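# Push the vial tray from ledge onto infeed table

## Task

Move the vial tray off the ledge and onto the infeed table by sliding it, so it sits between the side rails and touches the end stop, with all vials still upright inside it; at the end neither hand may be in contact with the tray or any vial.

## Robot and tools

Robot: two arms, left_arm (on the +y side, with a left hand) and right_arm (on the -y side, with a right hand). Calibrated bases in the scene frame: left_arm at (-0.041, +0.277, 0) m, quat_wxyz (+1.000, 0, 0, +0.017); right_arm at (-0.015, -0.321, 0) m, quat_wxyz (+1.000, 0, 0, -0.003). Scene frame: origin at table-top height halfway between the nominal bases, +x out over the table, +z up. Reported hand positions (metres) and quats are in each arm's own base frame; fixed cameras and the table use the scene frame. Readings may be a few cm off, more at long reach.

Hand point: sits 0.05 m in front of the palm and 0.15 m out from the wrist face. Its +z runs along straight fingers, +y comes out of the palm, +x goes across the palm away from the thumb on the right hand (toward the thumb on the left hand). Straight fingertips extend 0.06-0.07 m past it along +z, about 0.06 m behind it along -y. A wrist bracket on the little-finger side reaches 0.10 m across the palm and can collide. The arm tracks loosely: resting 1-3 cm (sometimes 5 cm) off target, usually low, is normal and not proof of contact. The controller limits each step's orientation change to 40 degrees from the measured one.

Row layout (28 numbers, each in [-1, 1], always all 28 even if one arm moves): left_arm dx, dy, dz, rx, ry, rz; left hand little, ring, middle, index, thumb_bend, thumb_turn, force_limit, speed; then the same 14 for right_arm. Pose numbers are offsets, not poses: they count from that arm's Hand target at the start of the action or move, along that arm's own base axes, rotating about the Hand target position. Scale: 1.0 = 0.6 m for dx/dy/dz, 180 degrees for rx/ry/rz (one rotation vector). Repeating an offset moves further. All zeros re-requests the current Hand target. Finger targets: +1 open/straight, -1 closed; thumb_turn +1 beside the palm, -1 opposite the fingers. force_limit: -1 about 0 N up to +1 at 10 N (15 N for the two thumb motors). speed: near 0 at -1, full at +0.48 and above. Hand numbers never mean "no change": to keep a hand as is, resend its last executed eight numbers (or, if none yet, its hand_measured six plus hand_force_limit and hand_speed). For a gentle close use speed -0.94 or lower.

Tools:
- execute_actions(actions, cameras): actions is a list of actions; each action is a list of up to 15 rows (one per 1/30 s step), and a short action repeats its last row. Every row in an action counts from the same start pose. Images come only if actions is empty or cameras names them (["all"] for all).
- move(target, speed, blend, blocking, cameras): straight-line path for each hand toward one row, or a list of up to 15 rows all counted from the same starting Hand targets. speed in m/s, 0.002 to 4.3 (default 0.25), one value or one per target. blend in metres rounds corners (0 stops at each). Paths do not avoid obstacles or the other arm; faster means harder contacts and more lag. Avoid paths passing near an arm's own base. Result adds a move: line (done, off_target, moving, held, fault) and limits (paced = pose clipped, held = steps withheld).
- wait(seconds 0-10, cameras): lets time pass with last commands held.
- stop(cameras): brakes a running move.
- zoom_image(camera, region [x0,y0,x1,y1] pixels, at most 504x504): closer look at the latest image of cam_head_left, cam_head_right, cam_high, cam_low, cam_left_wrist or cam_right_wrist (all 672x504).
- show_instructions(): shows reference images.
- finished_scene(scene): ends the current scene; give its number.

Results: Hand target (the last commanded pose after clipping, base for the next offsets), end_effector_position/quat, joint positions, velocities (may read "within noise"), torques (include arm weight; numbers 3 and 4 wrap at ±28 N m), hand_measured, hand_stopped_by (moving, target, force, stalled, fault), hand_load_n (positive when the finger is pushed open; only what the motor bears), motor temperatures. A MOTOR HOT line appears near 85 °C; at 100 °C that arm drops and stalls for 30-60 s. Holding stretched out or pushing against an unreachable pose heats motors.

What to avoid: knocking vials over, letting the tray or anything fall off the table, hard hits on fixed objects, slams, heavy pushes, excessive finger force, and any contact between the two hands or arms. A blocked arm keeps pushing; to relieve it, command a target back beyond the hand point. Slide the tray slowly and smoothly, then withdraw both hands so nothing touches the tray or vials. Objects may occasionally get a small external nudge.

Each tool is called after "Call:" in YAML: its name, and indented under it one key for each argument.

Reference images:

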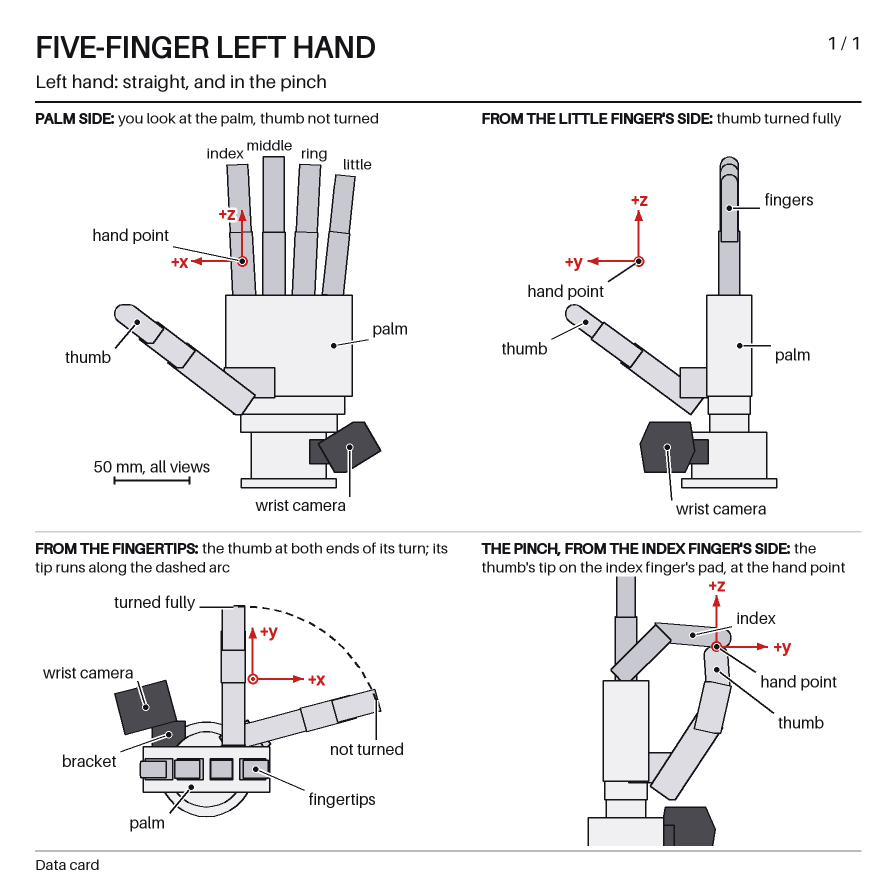

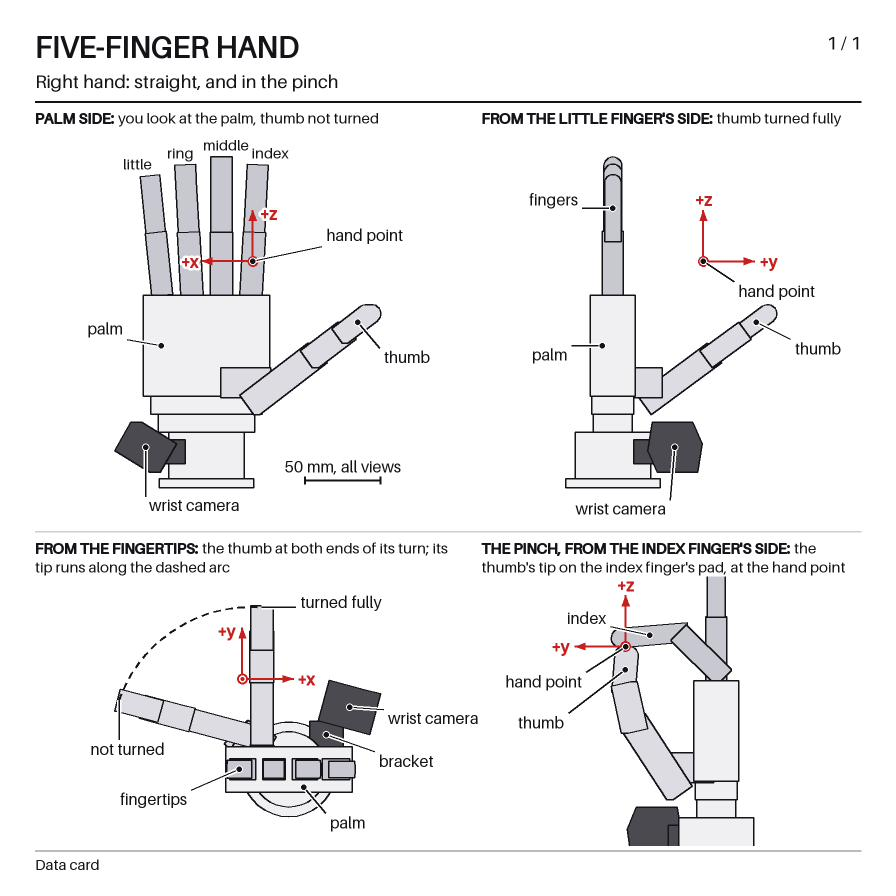

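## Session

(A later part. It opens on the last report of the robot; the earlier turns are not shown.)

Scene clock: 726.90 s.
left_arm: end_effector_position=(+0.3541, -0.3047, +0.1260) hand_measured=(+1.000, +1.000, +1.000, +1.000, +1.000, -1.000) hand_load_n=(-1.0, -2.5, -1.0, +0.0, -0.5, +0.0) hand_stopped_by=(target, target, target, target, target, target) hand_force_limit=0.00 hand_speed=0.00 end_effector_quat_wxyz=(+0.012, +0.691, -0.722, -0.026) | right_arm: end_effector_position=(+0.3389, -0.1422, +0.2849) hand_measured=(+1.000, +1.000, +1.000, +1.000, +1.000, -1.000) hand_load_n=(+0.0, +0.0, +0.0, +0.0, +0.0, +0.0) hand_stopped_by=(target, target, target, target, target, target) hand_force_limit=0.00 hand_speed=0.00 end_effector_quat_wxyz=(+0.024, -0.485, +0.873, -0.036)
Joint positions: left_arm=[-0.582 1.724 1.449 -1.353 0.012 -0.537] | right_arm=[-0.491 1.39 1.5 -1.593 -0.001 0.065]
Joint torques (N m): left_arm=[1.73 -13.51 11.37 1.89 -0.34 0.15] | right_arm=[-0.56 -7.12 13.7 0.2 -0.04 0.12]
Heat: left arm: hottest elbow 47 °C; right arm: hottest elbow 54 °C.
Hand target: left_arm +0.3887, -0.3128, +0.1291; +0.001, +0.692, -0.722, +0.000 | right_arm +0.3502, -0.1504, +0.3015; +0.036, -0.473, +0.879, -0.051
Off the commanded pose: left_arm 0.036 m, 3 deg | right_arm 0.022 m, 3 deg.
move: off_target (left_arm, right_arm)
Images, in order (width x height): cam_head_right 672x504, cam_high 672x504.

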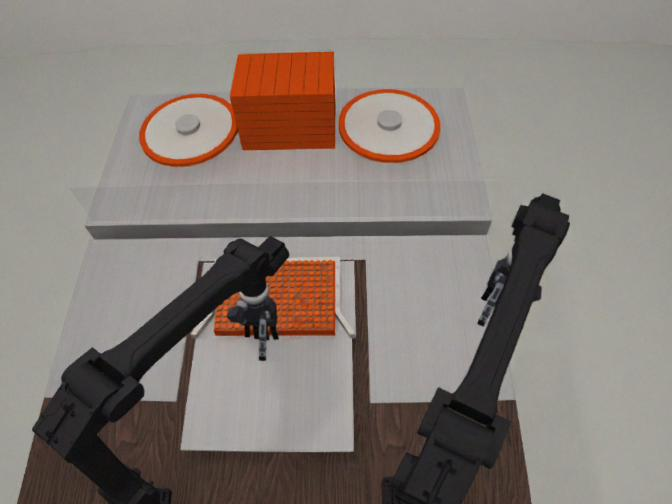

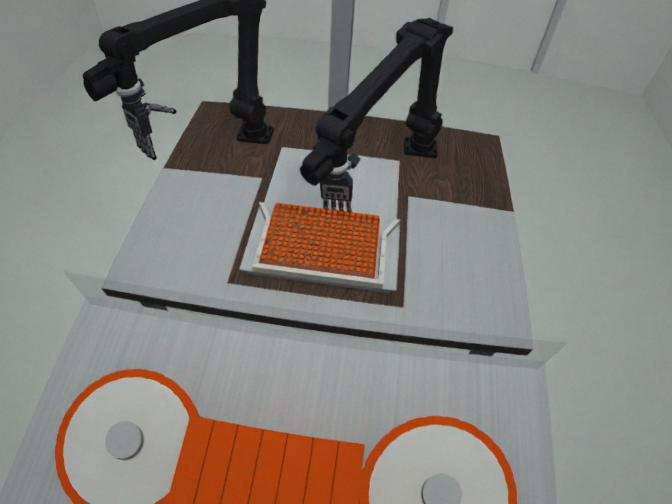

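Call:
move:
  target: [0.02,-0.0007,0.0,0,0,0,1,1,1,1,1,-1,0,0, 0,0,0,0,0,0,1,1,1,1,1,-1,0,0]
  speed: 0.04
  cameras: ["cam_high","cam_head_right"]

Call:
zoom_image:
  camera: "cam_high"
  region: [240, 190, 410, 300]

Scene clock: 736.03 s.
left_arm: end_effector_position=(+0.3555, -0.3051, +0.1268) hand_measured=(+1.000, +1.000, +1.000, +1.000, +1.000, -1.000) hand_load_n=(-1.5, -3.0, -0.5, +0.0, -0.5, +0.0) hand_stopped_by=(target, target, target, target, target, target) hand_force_limit=0.00 hand_speed=0.00 end_effector_quat_wxyz=(+0.017, +0.690, -0.723, -0.036) | right_arm: end_effector_position=(+0.3389, -0.1422, +0.2849) hand_measured=(+1.000, +1.000, +1.000, +1.000, +1.000, -1.000) hand_load_n=(+0.0, +0.0, +0.0, +0.0, +0.0, +0.0) hand_stopped_by=(target, target, target, target, target, target) hand_force_limit=0.00 hand_speed=0.00 end_effector_quat_wxyz=(+0.024, -0.485, +0.873, -0.036)
Joint positions: left_arm=[-0.58 1.742 1.473 -1.38 0.016 -0.532] | right_arm=[-0.491 1.39 1.5 -1.593 -0.001 0.065]
Joint torques (N m): left_arm=[2.43 -13.16 12 2.66 -0.55 0.24] | right_arm=[-0.97 -7.06 13.82 0.16 0.02 0.14]
Heat: left arm: hottest elbow 48 °C; right arm: hottest elbow 54 °C.
Hand target: left_arm +0.4007, -0.3134, +0.1291; +0.001, +0.692, -0.722, +0.000 | right_arm +0.3502, -0.1504, +0.3015; +0.036, -0.473, +0.879, -0.051
Off the commanded pose: left_arm 0.046 m, 5 deg | right_arm 0.022 m, 3 deg.
move: off_target (left_arm, right_arm)
Images, in order (width x height): cam_head_right 672x504, cam_high 672x504.

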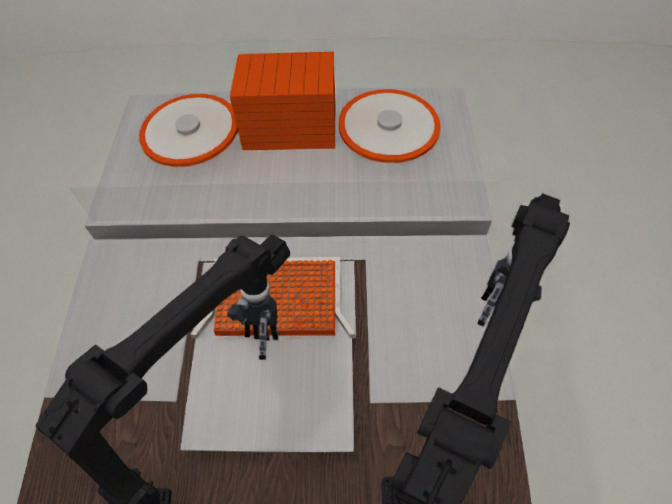

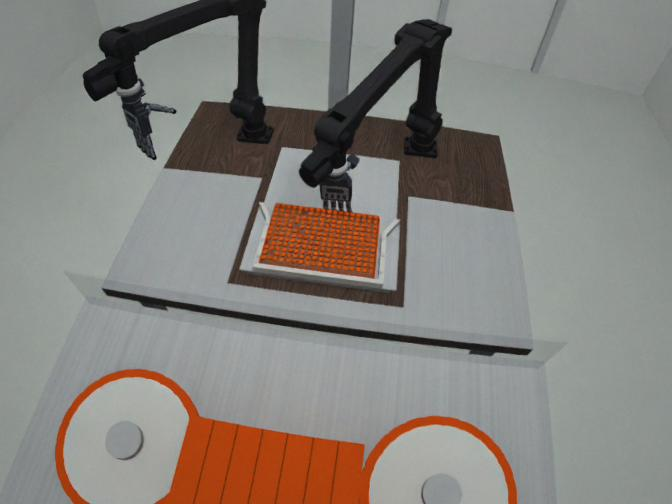

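Scaled by 2.965 from the camera's 672x504 image, which has a finer 960x720 frame.

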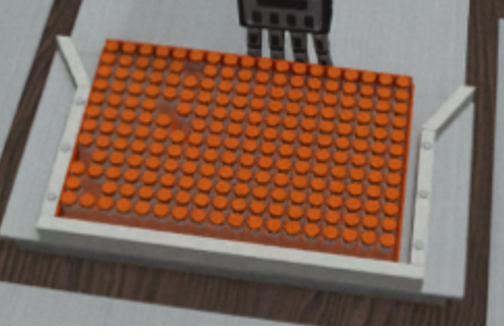

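Call:
move:
  target:
    - [-0.17,0.0,0.0,0,0,0,1,1,1,1,1,-1,0,0, 0,0,0,0,0,0,1,1,1,1,1,-1,0,0]
    - [-0.4,0.1,0.1,0,0,0,1,1,1,1,1,-1,0,0, 0,0,0,0,0,0,1,1,1,1,1,-1,0,0]
  speed: 0.15
  cameras: ["cam_high","cam_head_right"]

Call:
zoom_image:
  camera: "cam_head_right"
  region: [190, 250, 370, 350]

Call:
zoom_image:
  camera: "cam_high"
  region: [240, 190, 410, 300]

Scene clock: 747.67 s.
left_arm: end_effector_position=(+0.1675, -0.2553, +0.1915) hand_measured=(+1.000, +1.000, +1.000, +1.000, +1.000, -1.000) hand_load_n=(+0.0, +0.0, +0.0, +0.0, +0.0, +0.0) hand_stopped_by=(target, target, target, target, target, target) hand_force_limit=0.00 hand_speed=0.00 end_effector_quat_wxyz=(+0.002, +0.693, -0.721, +0.007) | right_arm: end_effector_position=(+0.3389, -0.1422, +0.2849) hand_measured=(+1.000, +1.000, +1.000, +1.000, +1.000, -1.000) hand_load_n=(+0.0, +0.0, +0.0, +0.0, +0.0, +0.0) hand_stopped_by=(target, target, target, target, target, target) hand_force_limit=0.00 hand_speed=0.00 end_effector_quat_wxyz=(+0.024, -0.485, +0.873, -0.036)
Joint positions: left_arm=[-0.777 1.177 1.055 -1.434 0.005 -0.736] | right_arm=[-0.491 1.39 1.5 -1.593 -0.001 0.065]
Joint torques (N m): left_arm=[-0.09 -8.7 6.19 0.69 -0.03 -0.07] | right_arm=[-1.03 -7 13.81 0.25 -0.03 0.09]
Motor temperatures (°C): left_arm=[32 33 50 32 36 31] | right_arm=[31 36 54 31 33 34]
Heat: left arm: hottest elbow 50 °C; right arm: hottest elbow 54 °C.
Hand target: left_arm +0.1607, -0.2534, +0.1891; +0.001, +0.692, -0.722, +0.001 | right_arm +0.3502, -0.1504, +0.3015; +0.036, -0.473, +0.879, -0.051
Off the commanded pose: left_arm 0.007 m, 1 deg | right_arm 0.022 m, 3 deg.
move: off_target (right_arm)
Images, in order (width x height): cam_head_right 672x504, cam_high 672x504.

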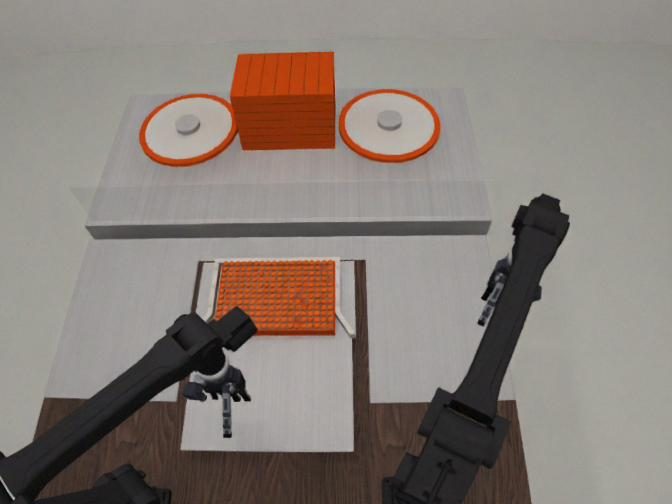

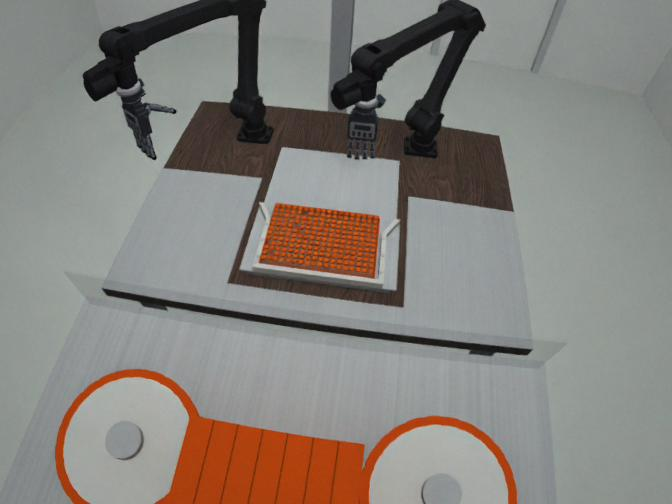

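Scaled by 2.800 from the camera's 672x504 image, which has a finer 960x720 frame.

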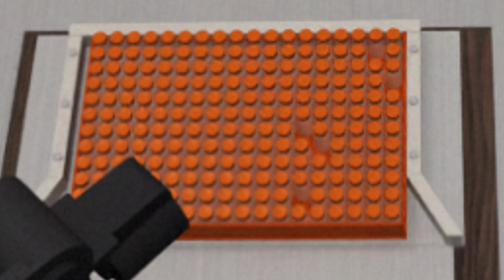

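Scaled by 2.965 from the camera's 672x504 image, which has a finer 960x720 frame.

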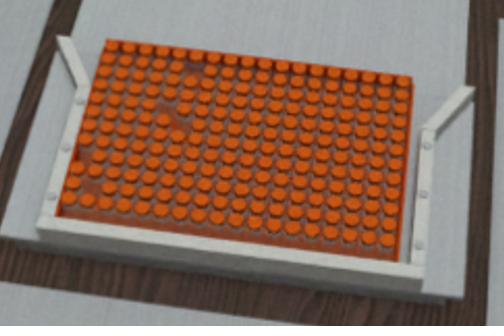

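Call:
finished_scene:
  scene: 1

The scene is finished: the task was done.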